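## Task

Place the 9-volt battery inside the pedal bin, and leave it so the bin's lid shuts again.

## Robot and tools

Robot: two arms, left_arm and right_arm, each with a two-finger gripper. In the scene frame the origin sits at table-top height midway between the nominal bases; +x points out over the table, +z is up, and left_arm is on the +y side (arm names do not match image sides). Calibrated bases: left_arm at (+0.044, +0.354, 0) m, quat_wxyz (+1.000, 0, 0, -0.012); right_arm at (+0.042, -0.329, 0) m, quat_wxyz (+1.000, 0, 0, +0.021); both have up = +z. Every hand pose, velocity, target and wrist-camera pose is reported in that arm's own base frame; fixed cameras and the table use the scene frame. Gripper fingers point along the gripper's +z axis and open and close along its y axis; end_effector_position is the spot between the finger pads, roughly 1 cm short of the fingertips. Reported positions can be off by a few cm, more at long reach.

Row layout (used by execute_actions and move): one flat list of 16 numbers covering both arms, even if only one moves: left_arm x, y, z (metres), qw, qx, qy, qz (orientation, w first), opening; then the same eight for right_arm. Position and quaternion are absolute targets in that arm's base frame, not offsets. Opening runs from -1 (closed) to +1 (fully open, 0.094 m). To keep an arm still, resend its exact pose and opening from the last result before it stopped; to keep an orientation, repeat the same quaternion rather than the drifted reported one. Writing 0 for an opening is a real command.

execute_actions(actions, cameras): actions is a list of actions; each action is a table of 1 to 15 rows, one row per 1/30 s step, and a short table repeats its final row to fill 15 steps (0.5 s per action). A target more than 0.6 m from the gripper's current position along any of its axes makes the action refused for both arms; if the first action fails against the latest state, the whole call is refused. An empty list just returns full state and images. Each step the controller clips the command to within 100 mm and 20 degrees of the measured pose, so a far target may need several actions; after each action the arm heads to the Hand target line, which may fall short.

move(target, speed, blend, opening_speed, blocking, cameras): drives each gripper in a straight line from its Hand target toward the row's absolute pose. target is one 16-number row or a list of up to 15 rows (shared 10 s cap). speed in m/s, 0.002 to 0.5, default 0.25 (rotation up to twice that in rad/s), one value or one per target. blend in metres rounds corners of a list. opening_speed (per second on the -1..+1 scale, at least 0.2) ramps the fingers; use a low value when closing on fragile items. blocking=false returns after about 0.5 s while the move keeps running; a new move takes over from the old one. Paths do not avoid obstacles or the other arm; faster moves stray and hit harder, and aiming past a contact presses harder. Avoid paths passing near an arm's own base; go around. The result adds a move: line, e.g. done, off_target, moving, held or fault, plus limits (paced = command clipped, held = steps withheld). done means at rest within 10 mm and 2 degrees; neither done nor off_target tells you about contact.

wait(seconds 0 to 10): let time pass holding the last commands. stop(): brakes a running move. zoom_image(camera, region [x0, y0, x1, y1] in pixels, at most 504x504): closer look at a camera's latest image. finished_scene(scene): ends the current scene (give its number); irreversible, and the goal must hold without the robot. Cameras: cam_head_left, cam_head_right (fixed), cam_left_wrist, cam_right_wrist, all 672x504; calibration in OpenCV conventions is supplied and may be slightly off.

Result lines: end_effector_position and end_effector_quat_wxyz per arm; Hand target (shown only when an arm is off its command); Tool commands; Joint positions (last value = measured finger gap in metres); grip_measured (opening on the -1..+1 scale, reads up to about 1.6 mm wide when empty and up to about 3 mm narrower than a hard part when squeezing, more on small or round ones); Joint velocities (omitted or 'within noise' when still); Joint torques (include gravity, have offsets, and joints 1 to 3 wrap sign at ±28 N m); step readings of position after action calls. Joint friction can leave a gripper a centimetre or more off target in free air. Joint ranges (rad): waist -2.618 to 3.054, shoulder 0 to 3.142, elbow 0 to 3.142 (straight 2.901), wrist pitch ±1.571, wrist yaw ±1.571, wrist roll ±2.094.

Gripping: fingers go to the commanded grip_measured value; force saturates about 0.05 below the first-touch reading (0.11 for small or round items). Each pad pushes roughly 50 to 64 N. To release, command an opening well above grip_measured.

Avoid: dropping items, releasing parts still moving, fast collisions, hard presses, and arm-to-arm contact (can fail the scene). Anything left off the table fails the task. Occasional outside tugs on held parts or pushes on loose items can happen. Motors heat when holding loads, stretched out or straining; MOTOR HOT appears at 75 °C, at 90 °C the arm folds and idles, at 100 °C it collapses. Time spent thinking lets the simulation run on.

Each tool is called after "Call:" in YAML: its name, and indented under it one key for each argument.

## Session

Call:
execute_actions:
  actions: []

Scene clock: 0.00 s.
left_arm: end_effector_position=(+0.3825, +0.0022, +0.1424) grip_measured=+1.000 end_effector_quat_wxyz=(+0.680, -0.017, +0.733, +0.016) | right_arm: end_effector_position=(+0.3770, -0.0132, +0.1415) grip_measured=+1.000 end_effector_quat_wxyz=(+0.681, +0.045, +0.730, -0.051)
Joint positions: left_arm=[-0.034 1.548 0.237 1.235 -0.08 -0.006 0.094] | right_arm=[0.049 1.551 0.218 1.263 0.185 0 0.094]
Joint velocities: within noise
Joint torques (N m): no reading
Motor temperatures (°C): left_arm=[23 25 24 21 23 21 22] | right_arm=[21 22 25 21 19 22 23]
Heat: left arm: 25 °C; right arm: 25 °C.
Hand target: left_arm +0.3835, +0.0022, +0.1457; +0.683, -0.017, +0.730, +0.016 | right_arm +0.3783, -0.0132, +0.1469; +0.686, +0.046, +0.724, -0.050
Tool commands: left_gripper/opening=+1.0 right_gripper/opening=+1.0
camera_calibration:
cam_left_wrist: T_world_to_cam=[[0.0471504, -0.998309, 0.034005, -0.023513], [-0.379531, -0.0493944, -0.92386, 0.313278], [0.923977, 0.0306544, -0.381218, -0.1933], [0, 0, 0, 1]] pos_world=[0.298612, -0.00207361, 0.216535]
cam_right_wrist: T_world_to_cam=[[-0.172729, -0.984572, 0.0279806, 0.0425526], [-0.361301, 0.0369064, -0.931719, 0.306273], [0.916311, -0.171044, -0.362102, -0.190335], [0, 0, 0, 1]] pos_world=[0.292413, -0.00196305, 0.215249]

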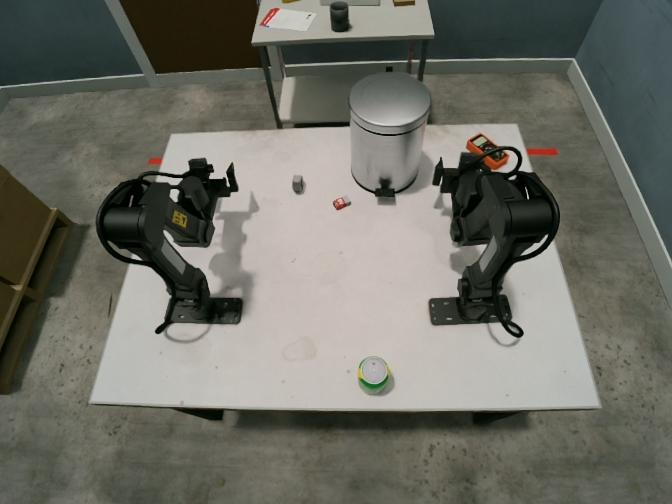

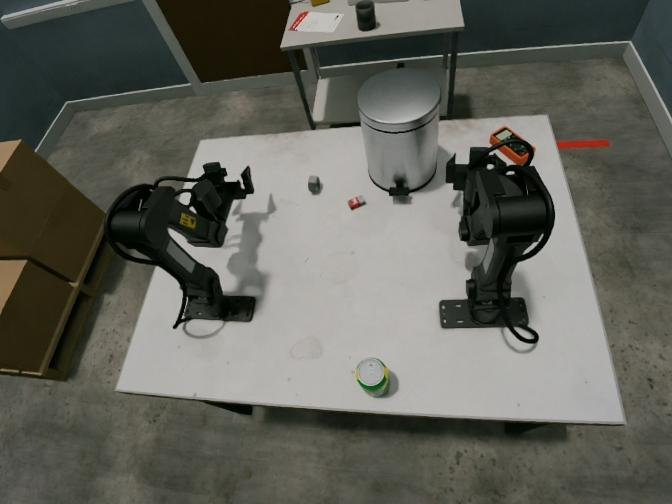

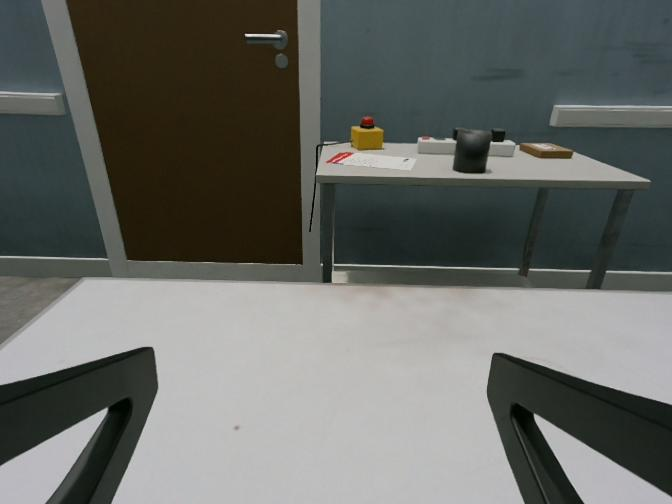

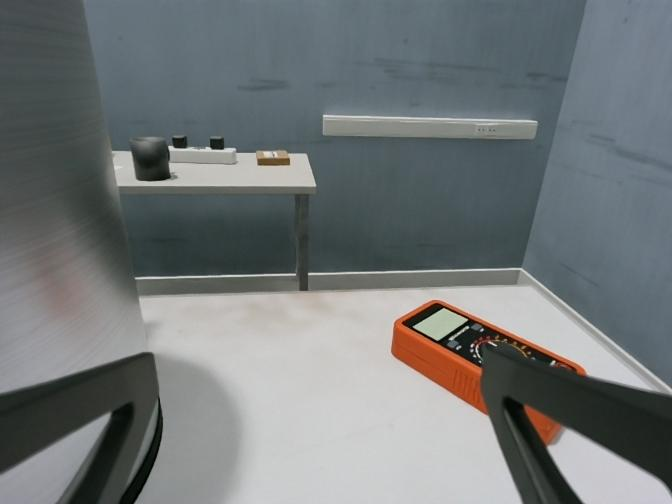

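Call:
zoom_image:
  camera: "cam_head_left"
  region: [270, 160, 410, 230]

Call:
zoom_image:
  camera: "cam_head_right"
  region: [290, 160, 430, 230]

Scaled by 3.600.

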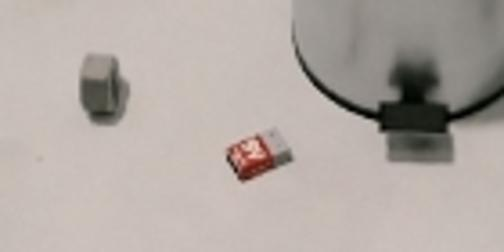

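Scaled by 3.600.

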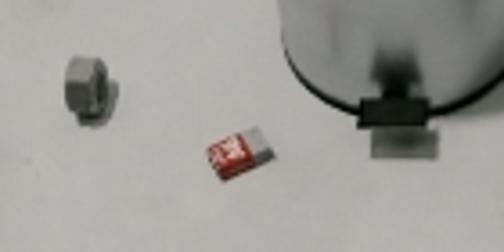

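Call:
move:
  target: [0.21,-0.19,0.24,0.4195,0.3749,0.8040,-0.1956,-1,0.29,0.22,0.22,0.2807,-0.3418,0.8904,0.1078,1]
  opening_speed: 2

Scene clock: 37.27 s.
left_arm: end_effector_position=(+0.2116, -0.1878, +0.2299) grip_measured=-0.996 end_effector_quat_wxyz=(+0.414, +0.370, +0.809, -0.191) | right_arm: end_effector_position=(+0.2882, +0.2153, +0.2120) grip_measured=+1.000 end_effector_quat_wxyz=(+0.276, -0.337, +0.895, +0.102)
Joint positions: left_arm=[-0.594 0.824 0.839 -0.656 0.217 0.155 0] | right_arm=[0.609 1.387 1.304 -0.894 -0.059 -0.093 0.094]
Joint torques (N m): left_arm=[-0.55 -0.73 8.81 1.56 0.15 0.06] | right_arm=[0.29 -4.55 8.12 1.15 -0.13 -0.06]
Hand target: left_arm +0.2100, -0.1899, +0.2399; +0.419, +0.375, +0.803, -0.195 | right_arm +0.2898, +0.2199, +0.2199; +0.281, -0.342, +0.890, +0.108
Off the commanded pose: left_arm 0.010 m, 1 deg | right_arm 0.009 m, 1 deg.
move: done
camera_calibration:
cam_left_wrist: T_world_to_cam=[[-0.74477, -0.666554, 0.0319843, 0.0222246], [-0.552435, 0.588955, -0.589871, 0.399547], [0.374344, -0.456987, -0.806864, 0.126401], [0, 0, 0, 1]]
cam_right_wrist: T_world_to_cam=[[0.64969, -0.759011, 0.0424854, -0.0384293], [-0.719126, -0.631748, -0.2894, 0.442375], [0.246498, 0.157468, -0.956265, 0.203962], [0, 0, 0, 1]]

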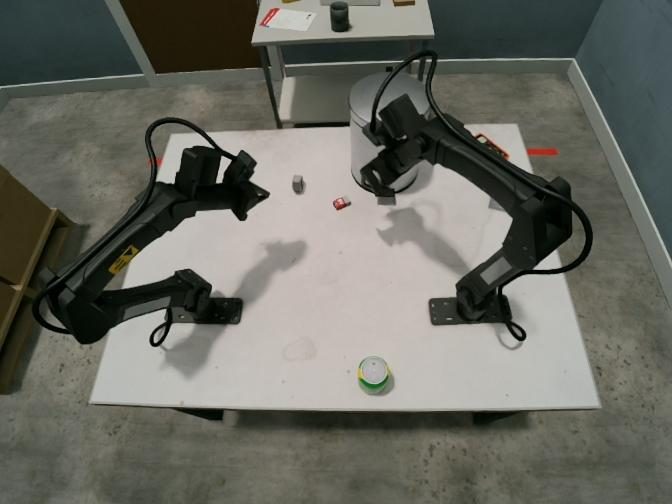

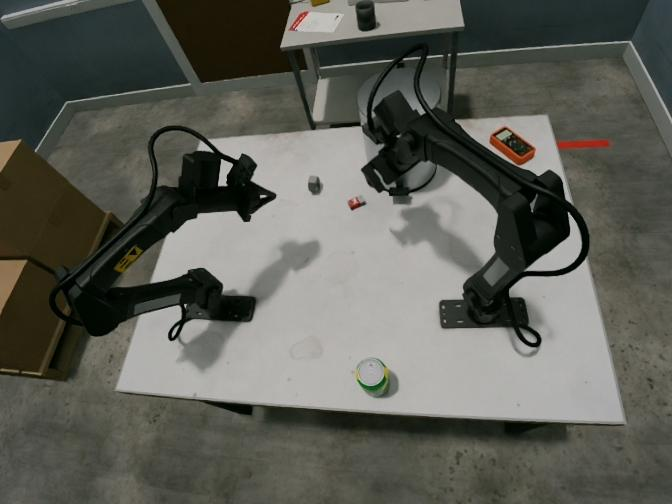

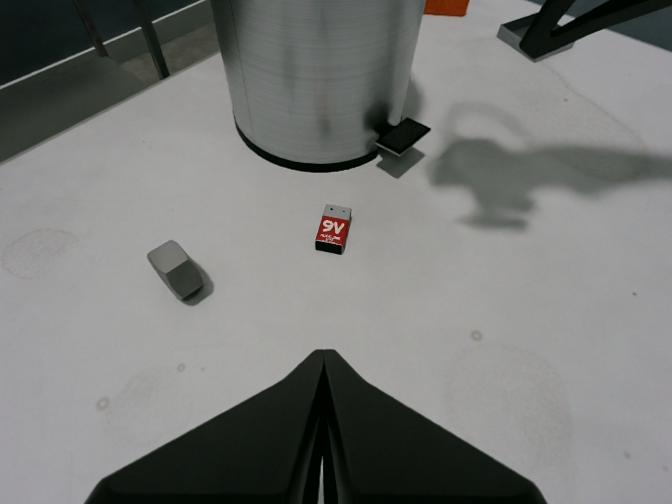

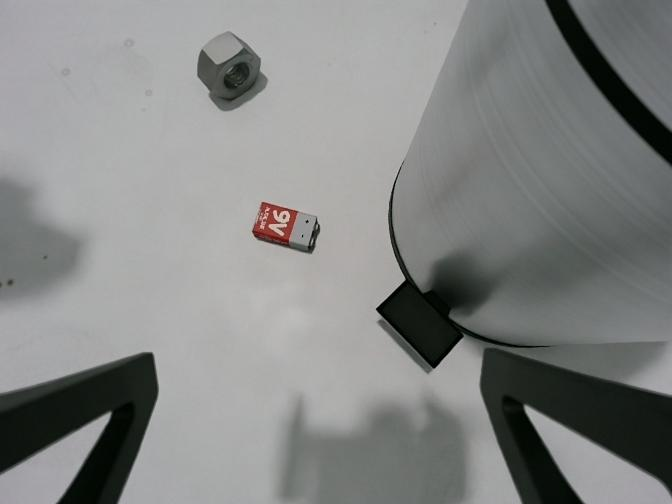

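Call:
move:
  target:
    - [0.21,-0.19,0.24,0.4195,0.3749,0.8040,-0.1956,-1,0.362,0.312,0.11,0.2527,-0.2090,0.9430,0.0560,0.65]
    - [0.21,-0.19,0.24,0.4195,0.3749,0.8040,-0.1956,-1,0.362,0.312,0.03,0.2527,-0.2090,0.9430,0.0560,0.65]
  speed: [0.25,0.12]
  blend: 0.02
  opening_speed: 2
  cameras: ["cam_right_wrist","cam_head_left"]

Scene clock: 76.73 s.
left_arm: end_effector_position=(+0.2115, -0.1877, +0.2298) grip_measured=-0.996 end_effector_quat_wxyz=(+0.414, +0.370, +0.809, -0.191) | right_arm: end_effector_position=(+0.3603, +0.3116, +0.0332) grip_measured=+0.653 end_effector_quat_wxyz=(+0.249, -0.212, +0.943, +0.059)
Joint positions: left_arm=[-0.594 0.824 0.839 -0.657 0.217 0.155 0] | right_arm=[0.768 2.003 1.319 -0.39 0.152 0.287 0.078]
Joint torques (N m): left_arm=[-0.57 -0.7 8.79 1.56 0.14 0.04] | right_arm=[0.25 -9.32 5.08 1.24 0.19 0.07]
Motor temperatures (°C): left_arm=[22 24 26 26 23 21 22] | right_arm=[21 24 29 23 19 22 23]
Hand target: left_arm +0.2100, -0.1899, +0.2399; +0.419, +0.375, +0.803, -0.195 | right_arm +0.3620, +0.3119, +0.0300; +0.253, -0.209, +0.943, +0.056
Off the commanded pose: left_arm 0.011 m, 1 deg | right_arm 0.004 m, 1 deg.
move: off_target (left_arm)
camera_calibration:
cam_right_wrist: T_world_to_cam=[[0.421793, -0.906065, 0.0337234, 0.123622], [-0.882796, -0.418875, -0.212637, 0.493433], [0.206789, 0.059918, -0.976549, 0.045324], [0, 0, 0, 1]]
Images, in order: cam_head_left, cam_right_wrist.

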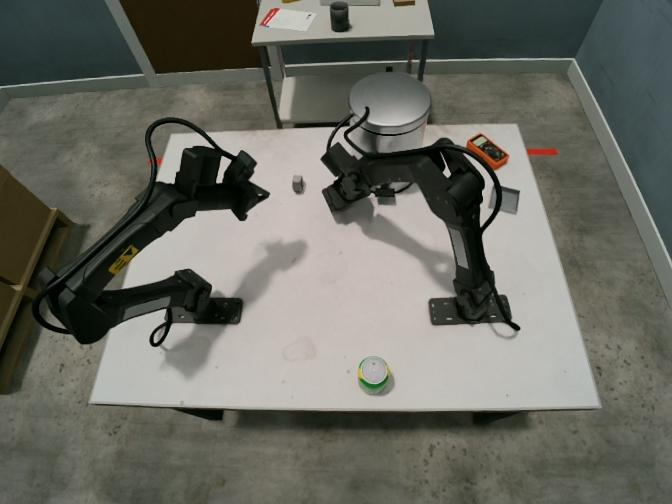

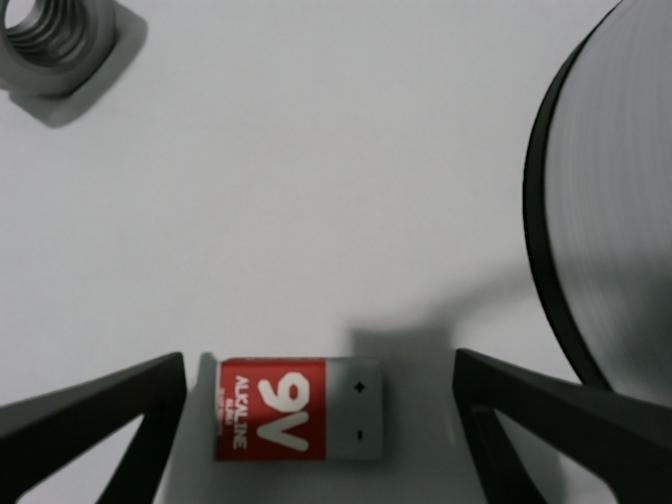

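Call:
move:
  target:
    - [0.21,-0.19,0.24,0.4195,0.3749,0.8040,-0.1956,-1,0.3555,0.3132,0.02,0.2527,-0.2090,0.9430,0.0560,0.65]
    - [0.21,-0.19,0.24,0.4195,0.3749,0.8040,-0.1956,-1,0.3555,0.3132,0.02,0.2527,-0.2090,0.9430,0.0560,-0.15]
  speed: 0.08
  opening_speed: 0.7
  cameras: ["cam_right_wrist"]

Scene clock: 96.80 s.
left_arm: end_effector_position=(+0.2115, -0.1877, +0.2297) grip_measured=-0.996 end_effector_quat_wxyz=(+0.414, +0.370, +0.810, -0.191) | right_arm: end_effector_position=(+0.3563, +0.3136, +0.0270) grip_measured=-0.020 end_effector_quat_wxyz=(+0.253, -0.210, +0.942, +0.061)
Joint positions: left_arm=[-0.594 0.824 0.839 -0.657 0.217 0.155 0] | right_arm=[0.779 2.003 1.287 -0.349 0.16 0.299 0.046]
Joint torques (N m): left_arm=[-0.57 -0.68 8.83 1.58 0.15 0.07] | right_arm=[0.39 -8.94 4.66 1.25 0.19 0.07]
Hand target: left_arm +0.2099, -0.1899, +0.2399; +0.419, +0.375, +0.803, -0.195 | right_arm +0.3554, +0.3131, +0.0200; +0.253, -0.209, +0.943, +0.056
Off the commanded pose: left_arm 0.011 m, 1 deg | right_arm 0.007 m, 1 deg.
move: off_target (left_arm)
camera_calibration:
cam_right_wrist: T_world_to_cam=[[0.419335, -0.907301, 0.0310276, 0.128686], [-0.882004, -0.415262, -0.222772, 0.488233], [0.215006, 0.0660497, -0.974377, 0.0351764], [0, 0, 0, 1]]
Images, in order: cam_right_wrist.

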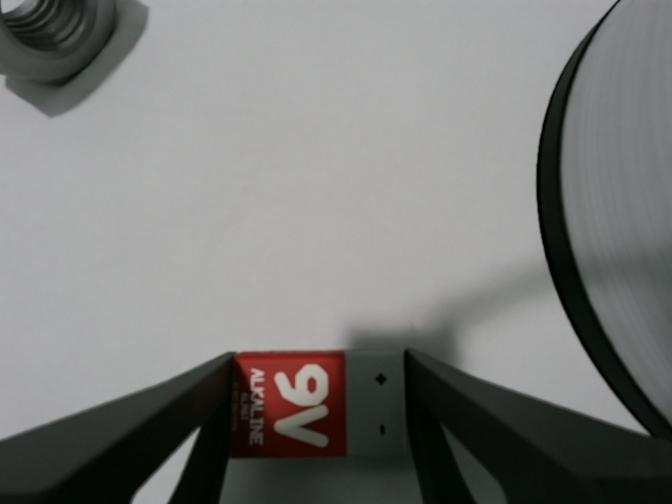

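Call:
move:
  target:
    - [0.21,-0.19,0.24,0.4195,0.3749,0.8040,-0.1956,-1,0.35,0.29,0.20,0.2527,-0.2090,0.9430,0.0560,-0.15]
    - [0.24,-0.27,0.20,0.386,0.3686,0.8279,-0.1719,-1,0.29,0.13,0.36,0.4167,-0.1489,0.8892,0.0699,-0.15]
    - [0.33,-0.41,0.14,0.386,0.3686,0.8279,-0.1719,-1,0.29,0.10,0.37,0.4167,-0.1489,0.8892,0.0699,-0.15]
  speed: 0.25
  blend: [0.04,0.03,0]

Scene clock: 111.83 s.
left_arm: end_effector_position=(+0.3251, -0.4010, +0.1311) grip_measured=-0.996 end_effector_quat_wxyz=(+0.373, +0.375, +0.832, -0.165) | right_arm: end_effector_position=(+0.2940, +0.1014, +0.3532) grip_measured=-0.021 end_effector_quat_wxyz=(+0.397, -0.149, +0.903, +0.065)
Joint positions: left_arm=[-0.909 1.842 1.296 -0.185 -0.052 -0.04 0] | right_arm=[0.332 1.218 1.639 -1.163 0.005 0.003 0.046]
Joint torques (N m): left_arm=[-0.55 -9.07 8.76 1.77 -0.06 -0.08] | right_arm=[-0.34 -4.33 7.16 1.49 -0.15 -0.03]
Hand target: left_arm +0.3297, -0.4095, +0.1400; +0.386, +0.369, +0.828, -0.172 | right_arm +0.2897, +0.0999, +0.3696; +0.418, -0.150, +0.893, +0.070
Off the commanded pose: left_arm 0.014 m, 2 deg | right_arm 0.017 m, 3 deg.
move: off_target (left_arm, right_arm)
camera_calibration:
cam_left_wrist: T_world_to_cam=[[-0.732824, -0.680071, 0.0217388, -0.04016], [-0.596658, 0.626927, -0.500961, 0.547404], [0.327061, -0.380087, -0.865197, -0.0394245], [0, 0, 0, 1]]
cam_right_wrist: T_world_to_cam=[[0.300912, -0.952937, 0.0369114, -0.010438], [-0.818911, -0.278038, -0.502075, 0.484105], [0.488709, 0.120853, -0.864036, 0.255364], [0, 0, 0, 1]]

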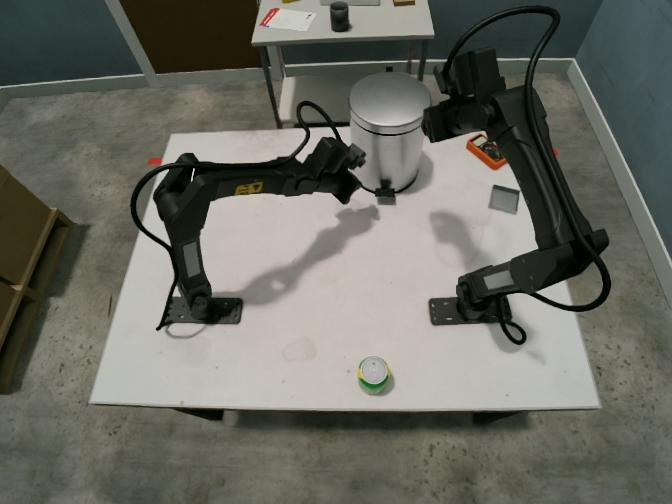

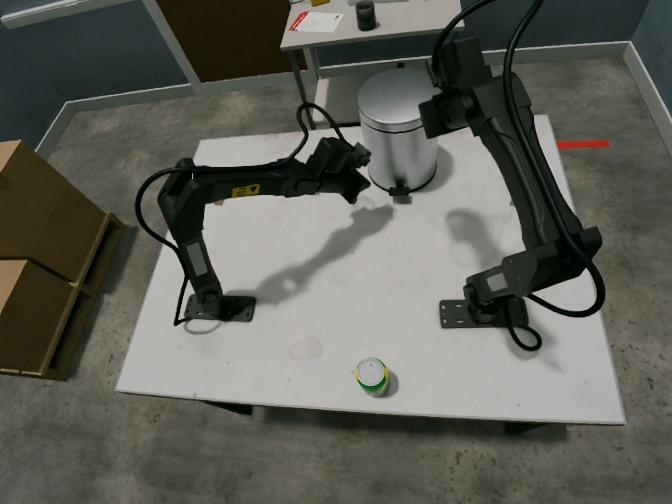

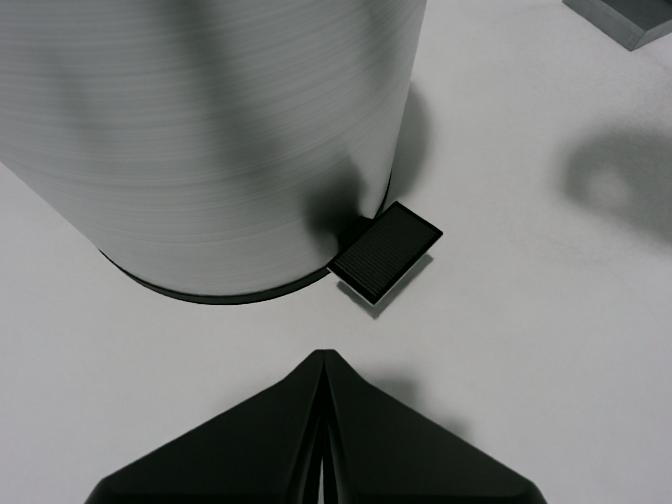

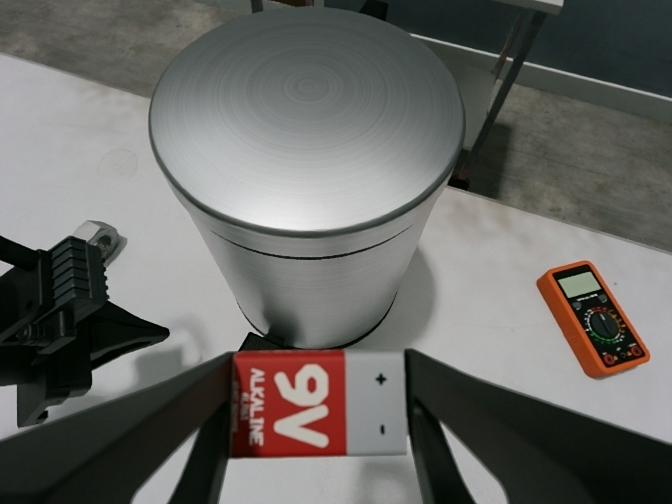

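Call:
move:
  target:
    - [0.346,-0.474,0.10,0.386,0.3686,0.8279,-0.1719,-1,0.29,0.10,0.37,0.4167,-0.1489,0.8892,0.0699,-0.15]
    - [0.346,-0.474,0.0,0.386,0.3686,0.8279,-0.1719,-1,0.29,0.10,0.37,0.4167,-0.1489,0.8892,0.0699,-0.15]
  speed: [0.15,0.07]

Scene clock: 128.50 s.
left_arm: end_effector_position=(+0.3586, -0.4880, +0.0630) grip_measured=-0.996 end_effector_quat_wxyz=(+0.446, +0.352, +0.797, -0.203) | right_arm: end_effector_position=(+0.2932, +0.1013, +0.3662) grip_measured=-0.021 end_effector_quat_wxyz=(+0.413, -0.148, +0.896, +0.068)
Joint positions: left_arm=[-0.971 2.228 1.423 0.254 -0.109 -0.078 0] | right_arm=[0.332 1.214 1.671 -1.164 0.004 0.002 0.046]
Joint torques (N m): left_arm=[-0.29 -7.61 3.82 1.19 0.01 -0.09] | right_arm=[-0.35 -3.75 4.81 1.52 -0.1 -0.07]
Hand target: left_arm +0.3440, -0.4711, +0.0032; +0.387, +0.368, +0.828, -0.172 | right_arm +0.2899, +0.1001, +0.3700; +0.419, -0.150, +0.893, +0.070
Off the commanded pose: left_arm 0.066 m, 9 deg | right_arm 0.005 m, 1 deg.
move: off_target (left_arm)
camera_calibration:
cam_left_wrist: T_world_to_cam=[[-0.731095, -0.68115, 0.0391867, -0.0755025], [-0.536691, 0.53868, -0.649451, 0.532669], [0.421264, -0.495841, -0.759393, -0.239333], [0, 0, 0, 1]]
cam_right_wrist: T_world_to_cam=[[0.300812, -0.95302, 0.0355633, -0.0102036], [-0.8021, -0.272995, -0.531139, 0.495069], [0.515895, 0.131247, -0.846538, 0.251578], [0, 0, 0, 1]]

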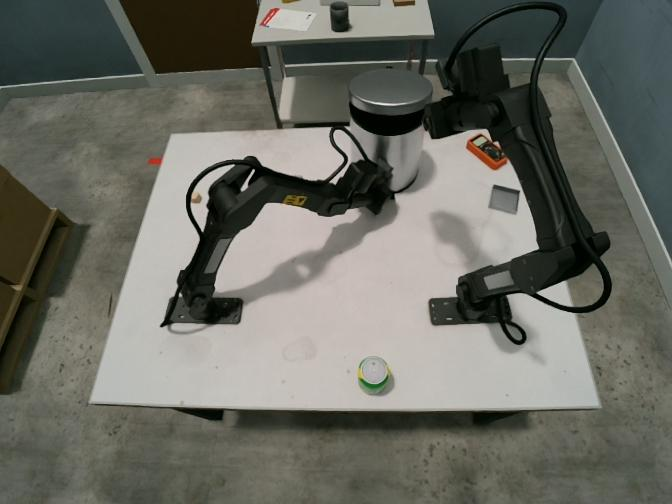

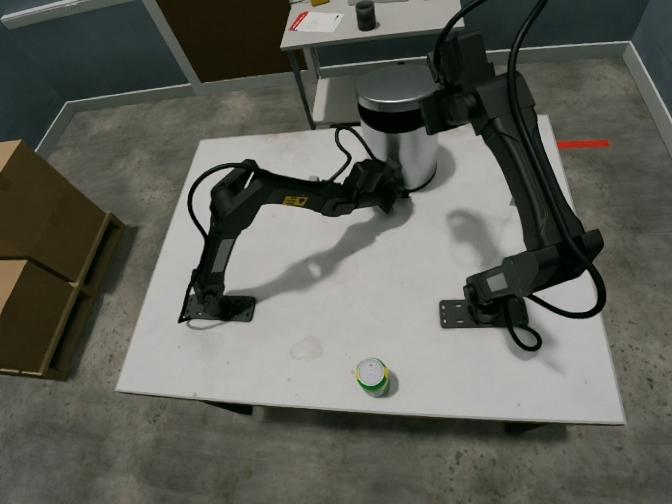

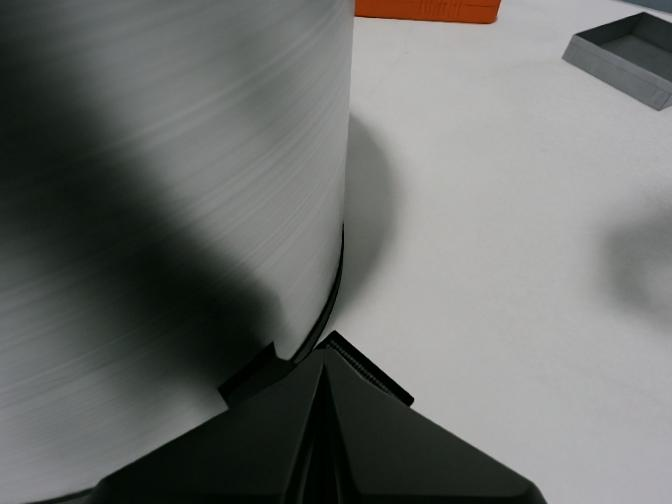

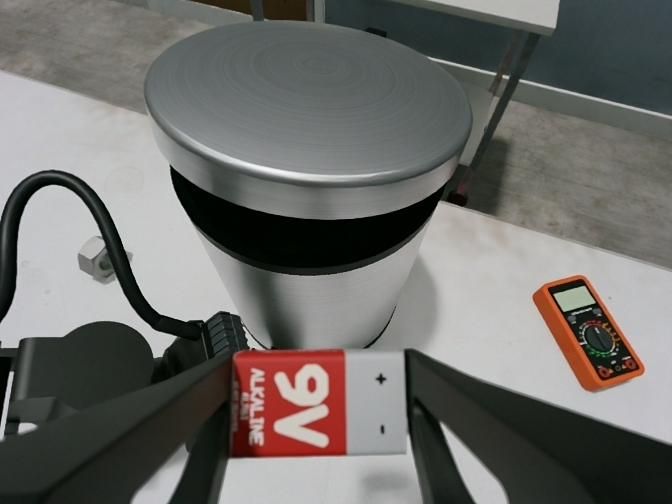

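Call:
move:
  target: [0.330,-0.462,-0.05,0.386,0.3686,0.8279,-0.1719,-1,0.29,0.10,0.37,0.4167,-0.1489,0.8892,0.0699,-0.15]
  speed: 0.07

Scene clock: 135.80 s.
left_arm: end_effector_position=(+0.3546, -0.4876, +0.0403) grip_measured=-0.996 end_effector_quat_wxyz=(+0.486, +0.336, +0.775, -0.226) | right_arm: end_effector_position=(+0.2931, +0.1013, +0.3661) grip_measured=-0.021 end_effector_quat_wxyz=(+0.412, -0.148, +0.896, +0.068)
Joint positions: left_arm=[-0.98 2.289 1.304 0.542 -0.123 -0.084 0] | right_arm=[0.332 1.214 1.671 -1.165 0.004 0.002 0.046]
Joint torques (N m): left_arm=[-0.73 -7.42 2.06 0.44 0.04 -0.1] | right_arm=[-0.32 -3.81 4.82 1.54 -0.11 -0.05]
Hand target: left_arm +0.3273, -0.4566, -0.0430; +0.389, +0.368, +0.827, -0.172 | right_arm +0.2899, +0.1000, +0.3700; +0.418, -0.150, +0.893, +0.070
Off the commanded pose: left_arm 0.097 m, 15 deg | right_arm 0.005 m, 1 deg.
move: off_target (left_arm); limits=paced
camera_calibration:
cam_left_wrist: T_world_to_cam=[[-0.729776, -0.681439, 0.0553867, -0.0785356], [-0.497654, 0.473908, -0.726465, 0.473268], [0.468794, -0.55772, -0.684968, -0.304642], [0, 0, 0, 1]]
cam_right_wrist: T_world_to_cam=[[0.300825, -0.953016, 0.0355732, -0.0102105], [-0.802292, -0.273061, -0.530816, 0.494923], [0.515589, 0.131142, -0.84674, 0.251724], [0, 0, 0, 1]]

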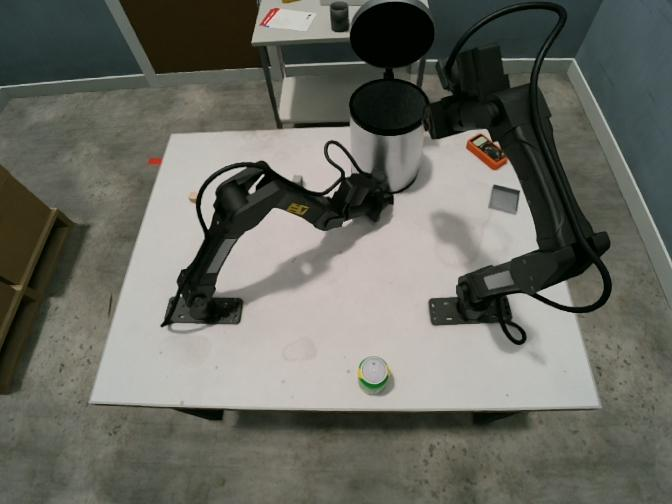

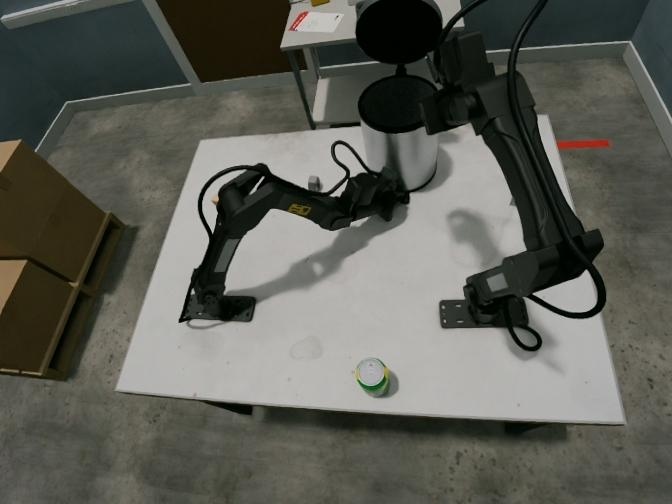

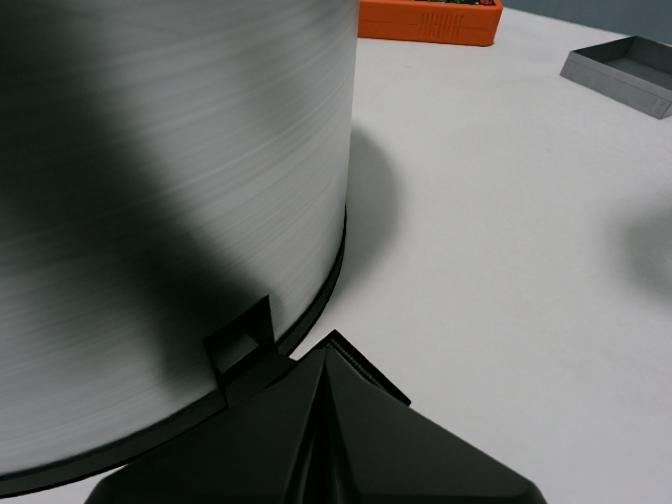

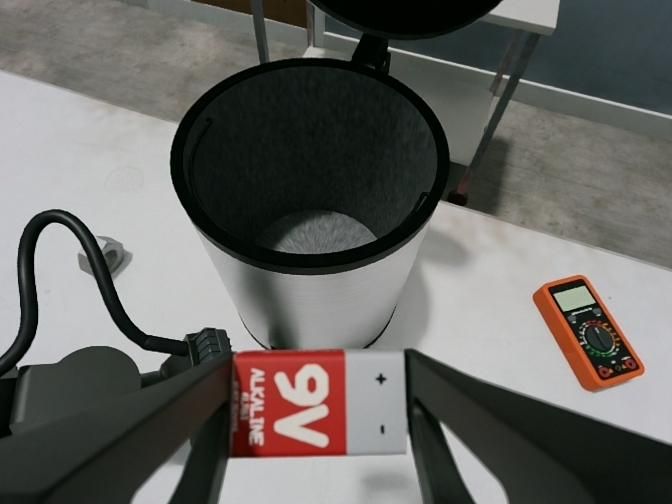

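Call:
move:
  target:
    - [0.330,-0.462,-0.05,0.386,0.3686,0.8279,-0.1719,-1,0.44,0.155,0.36,0.4167,-0.1489,0.8892,0.0699,-0.15]
    - [0.330,-0.462,-0.05,0.386,0.3686,0.8279,-0.1719,-1,0.472,0.167,0.25,0.4167,-0.1489,0.8892,0.0699,-0.15]
  speed: [0.22,0.14]
  blend: 0.02

Scene clock: 147.70 s.
left_arm: end_effector_position=(+0.3538, -0.4864, +0.0399) grip_measured=-0.996 end_effector_quat_wxyz=(+0.490, +0.334, +0.772, -0.228) | right_arm: end_effector_position=(+0.4697, +0.1646, +0.2483) grip_measured=-0.021 end_effector_quat_wxyz=(+0.411, -0.151, +0.896, +0.068)
Joint positions: left_arm=[-0.98 2.289 1.289 0.567 -0.123 -0.085 0] | right_arm=[0.337 1.72 1.603 -0.595 0.004 0 0.046]
Joint torques (N m): left_arm=[-0.79 -7.54 2.65 0.27 0.05 -0.1] | right_arm=[0.34 -8.47 5.63 1.74 0.01 0.07]
Hand target: left_arm +0.3268, -0.4559, -0.0429; +0.390, +0.368, +0.826, -0.173 | right_arm +0.4720, +0.1670, +0.2501; +0.418, -0.150, +0.893, +0.070
Off the commanded pose: left_arm 0.096 m, 15 deg | right_arm 0.004 m, 1 deg.
move: off_target (left_arm)
camera_calibration:
cam_left_wrist: T_world_to_cam=[[-0.729975, -0.681061, 0.0573715, -0.0781], [-0.493731, 0.467417, -0.733315, 0.467686], [0.472616, -0.563628, -0.677464, -0.308391], [0, 0, 0, 1]]
cam_right_wrist: T_world_to_cam=[[0.306742, -0.951027, 0.0381797, -0.00259895], [-0.801884, -0.27983, -0.527899, 0.591524], [0.51273, 0.131313, -0.848449, 0.0543355], [0, 0, 0, 1]]

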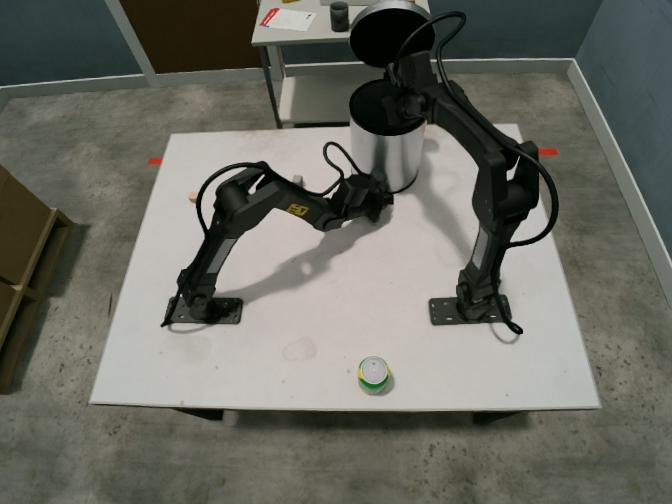

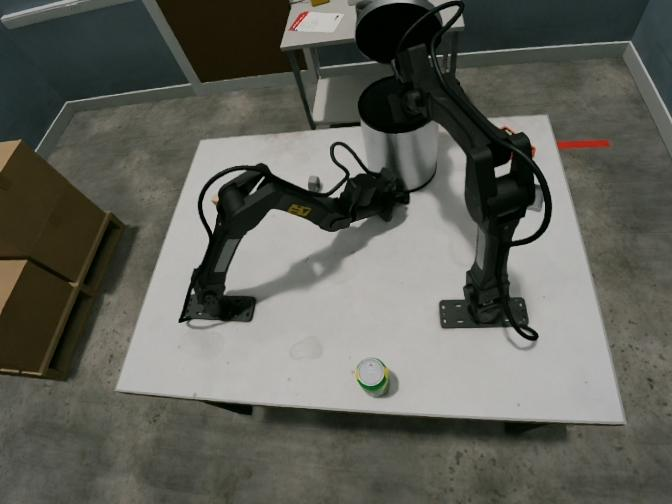

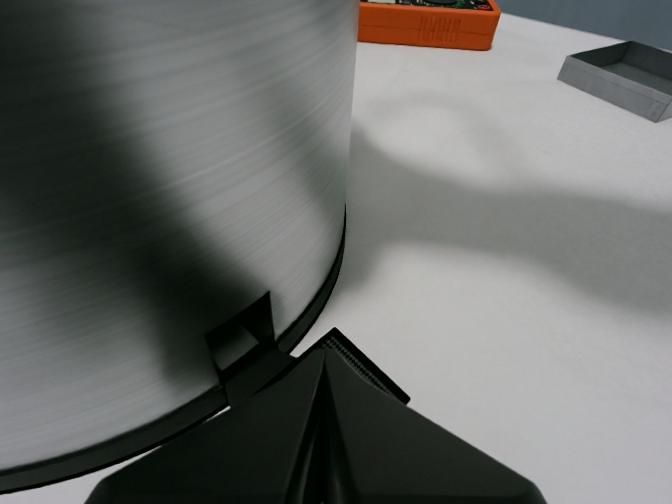

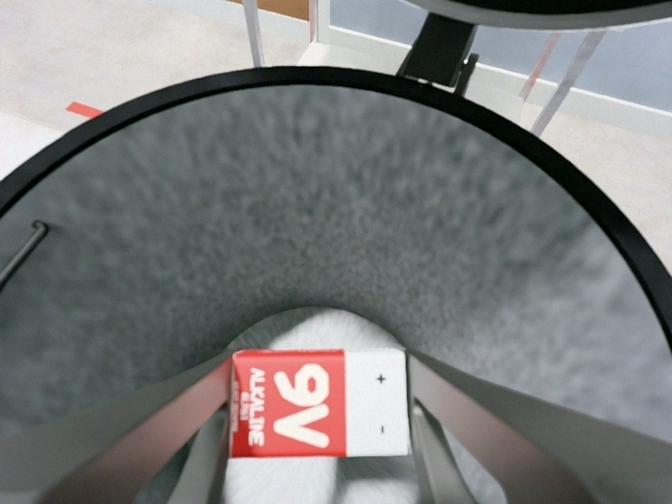

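Call:
move:
  target:
    - [0.330,-0.462,-0.05,0.386,0.3686,0.8279,-0.1719,-1,0.472,0.167,0.25,0.4167,-0.1489,0.8892,0.0699,0.45]
    - [0.330,-0.462,-0.05,0.386,0.3686,0.8279,-0.1719,-1,0.445,0.158,0.37,0.4167,-0.1489,0.8892,0.0699,0.45]
    - [0.330,-0.462,-0.05,0.386,0.3686,0.8279,-0.1719,-1,0.30,0.10,0.37,0.4167,-0.1489,0.8892,0.0699,0.45]
    - [0.33,-0.455,0.11,0.386,0.3686,0.8279,-0.1719,-1,0.30,0.10,0.37,0.4167,-0.1489,0.8892,0.0699,0.45]
  speed: [0.2,0.2,0.25,0.07]
  blend: [0,0.03,0,0]
  opening_speed: 2

Scene clock: 163.13 s.
left_arm: end_effector_position=(+0.3273, -0.4503, +0.0841) grip_measured=-0.996 end_effector_quat_wxyz=(+0.370, +0.376, +0.835, -0.158) | right_arm: end_effector_position=(+0.3002, +0.1002, +0.3747) grip_measured=+0.447 end_effector_quat_wxyz=(+0.426, -0.147, +0.890, +0.070)
Joint positions: left_arm=[-0.98 2.056 1.409 -0.1 -0.112 -0.085 0] | right_arm=[0.313 1.227 1.692 -1.143 -0.01 -0.009 0.068]
Joint torques (N m): left_arm=[0.05 -15.09 8.2 1.48 -0.01 -0.05] | right_arm=[-0.32 -2.54 4.41 1.49 -0.11 -0.06]
Hand target: left_arm +0.3299, -0.4546, +0.1097; +0.386, +0.369, +0.828, -0.172 | right_arm +0.3000, +0.1001, +0.3701; +0.419, -0.150, +0.893, +0.070
Off the commanded pose: left_arm 0.026 m, 3 deg | right_arm 0.005 m, 1 deg.
move: off_target (left_arm)
camera_calibration:
cam_left_wrist: T_world_to_cam=[[-0.729757, -0.683591, 0.0125724, -0.0728354], [-0.599959, 0.631442, -0.491253, 0.558425], [0.327877, -0.366038, -0.870926, -0.0930059], [0, 0, 0, 1]]
cam_right_wrist: T_world_to_cam=[[0.299401, -0.953482, 0.0350734, -0.0130333], [-0.786849, -0.267534, -0.556141, 0.509187], [0.539654, 0.138912, -0.830347, 0.241296], [0, 0, 0, 1]]

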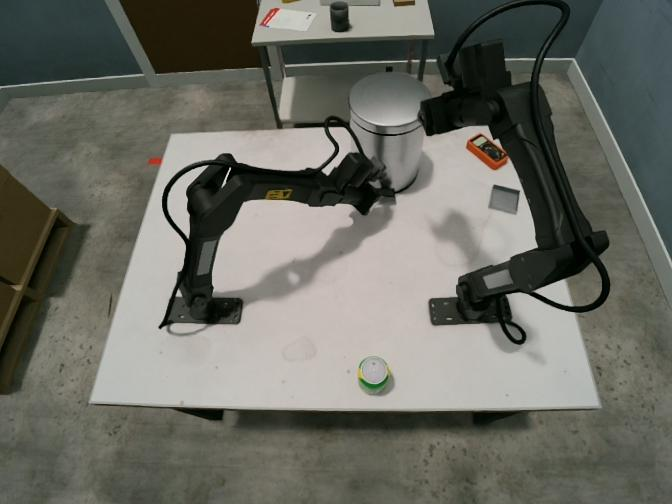

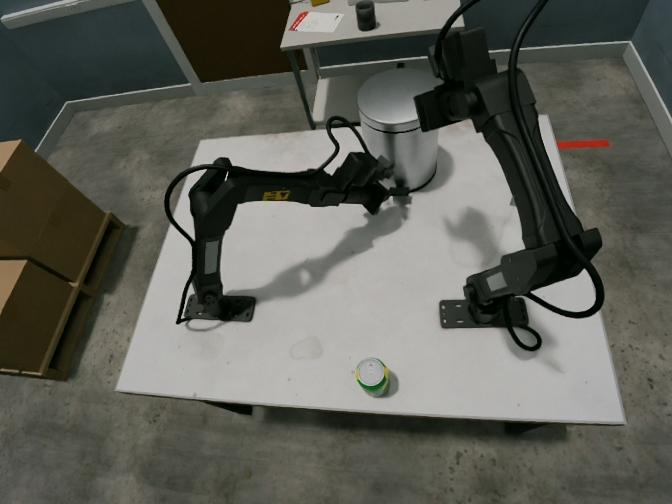

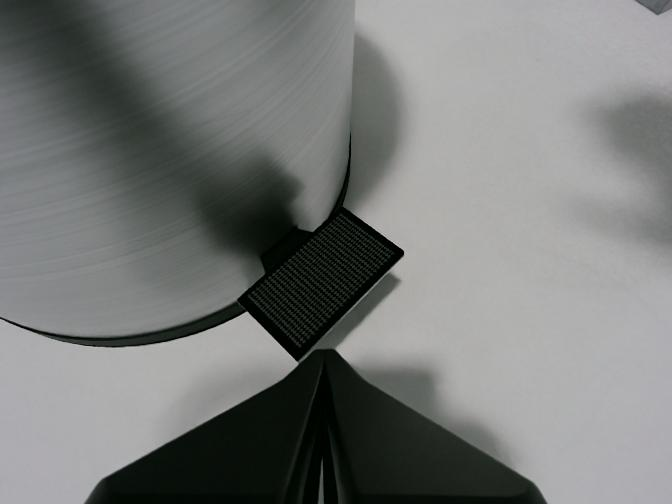

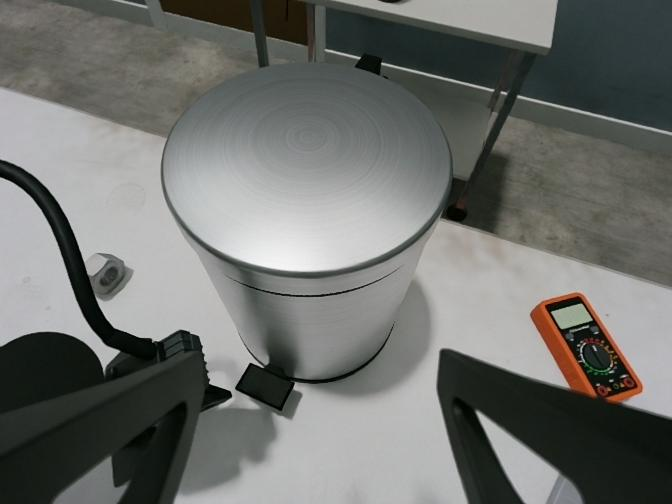

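Lid closed, gripper empty, and the left arm is clear of the pedal.

Call:
finished_scene:
  scene: 2

The scene is finished: the task was done.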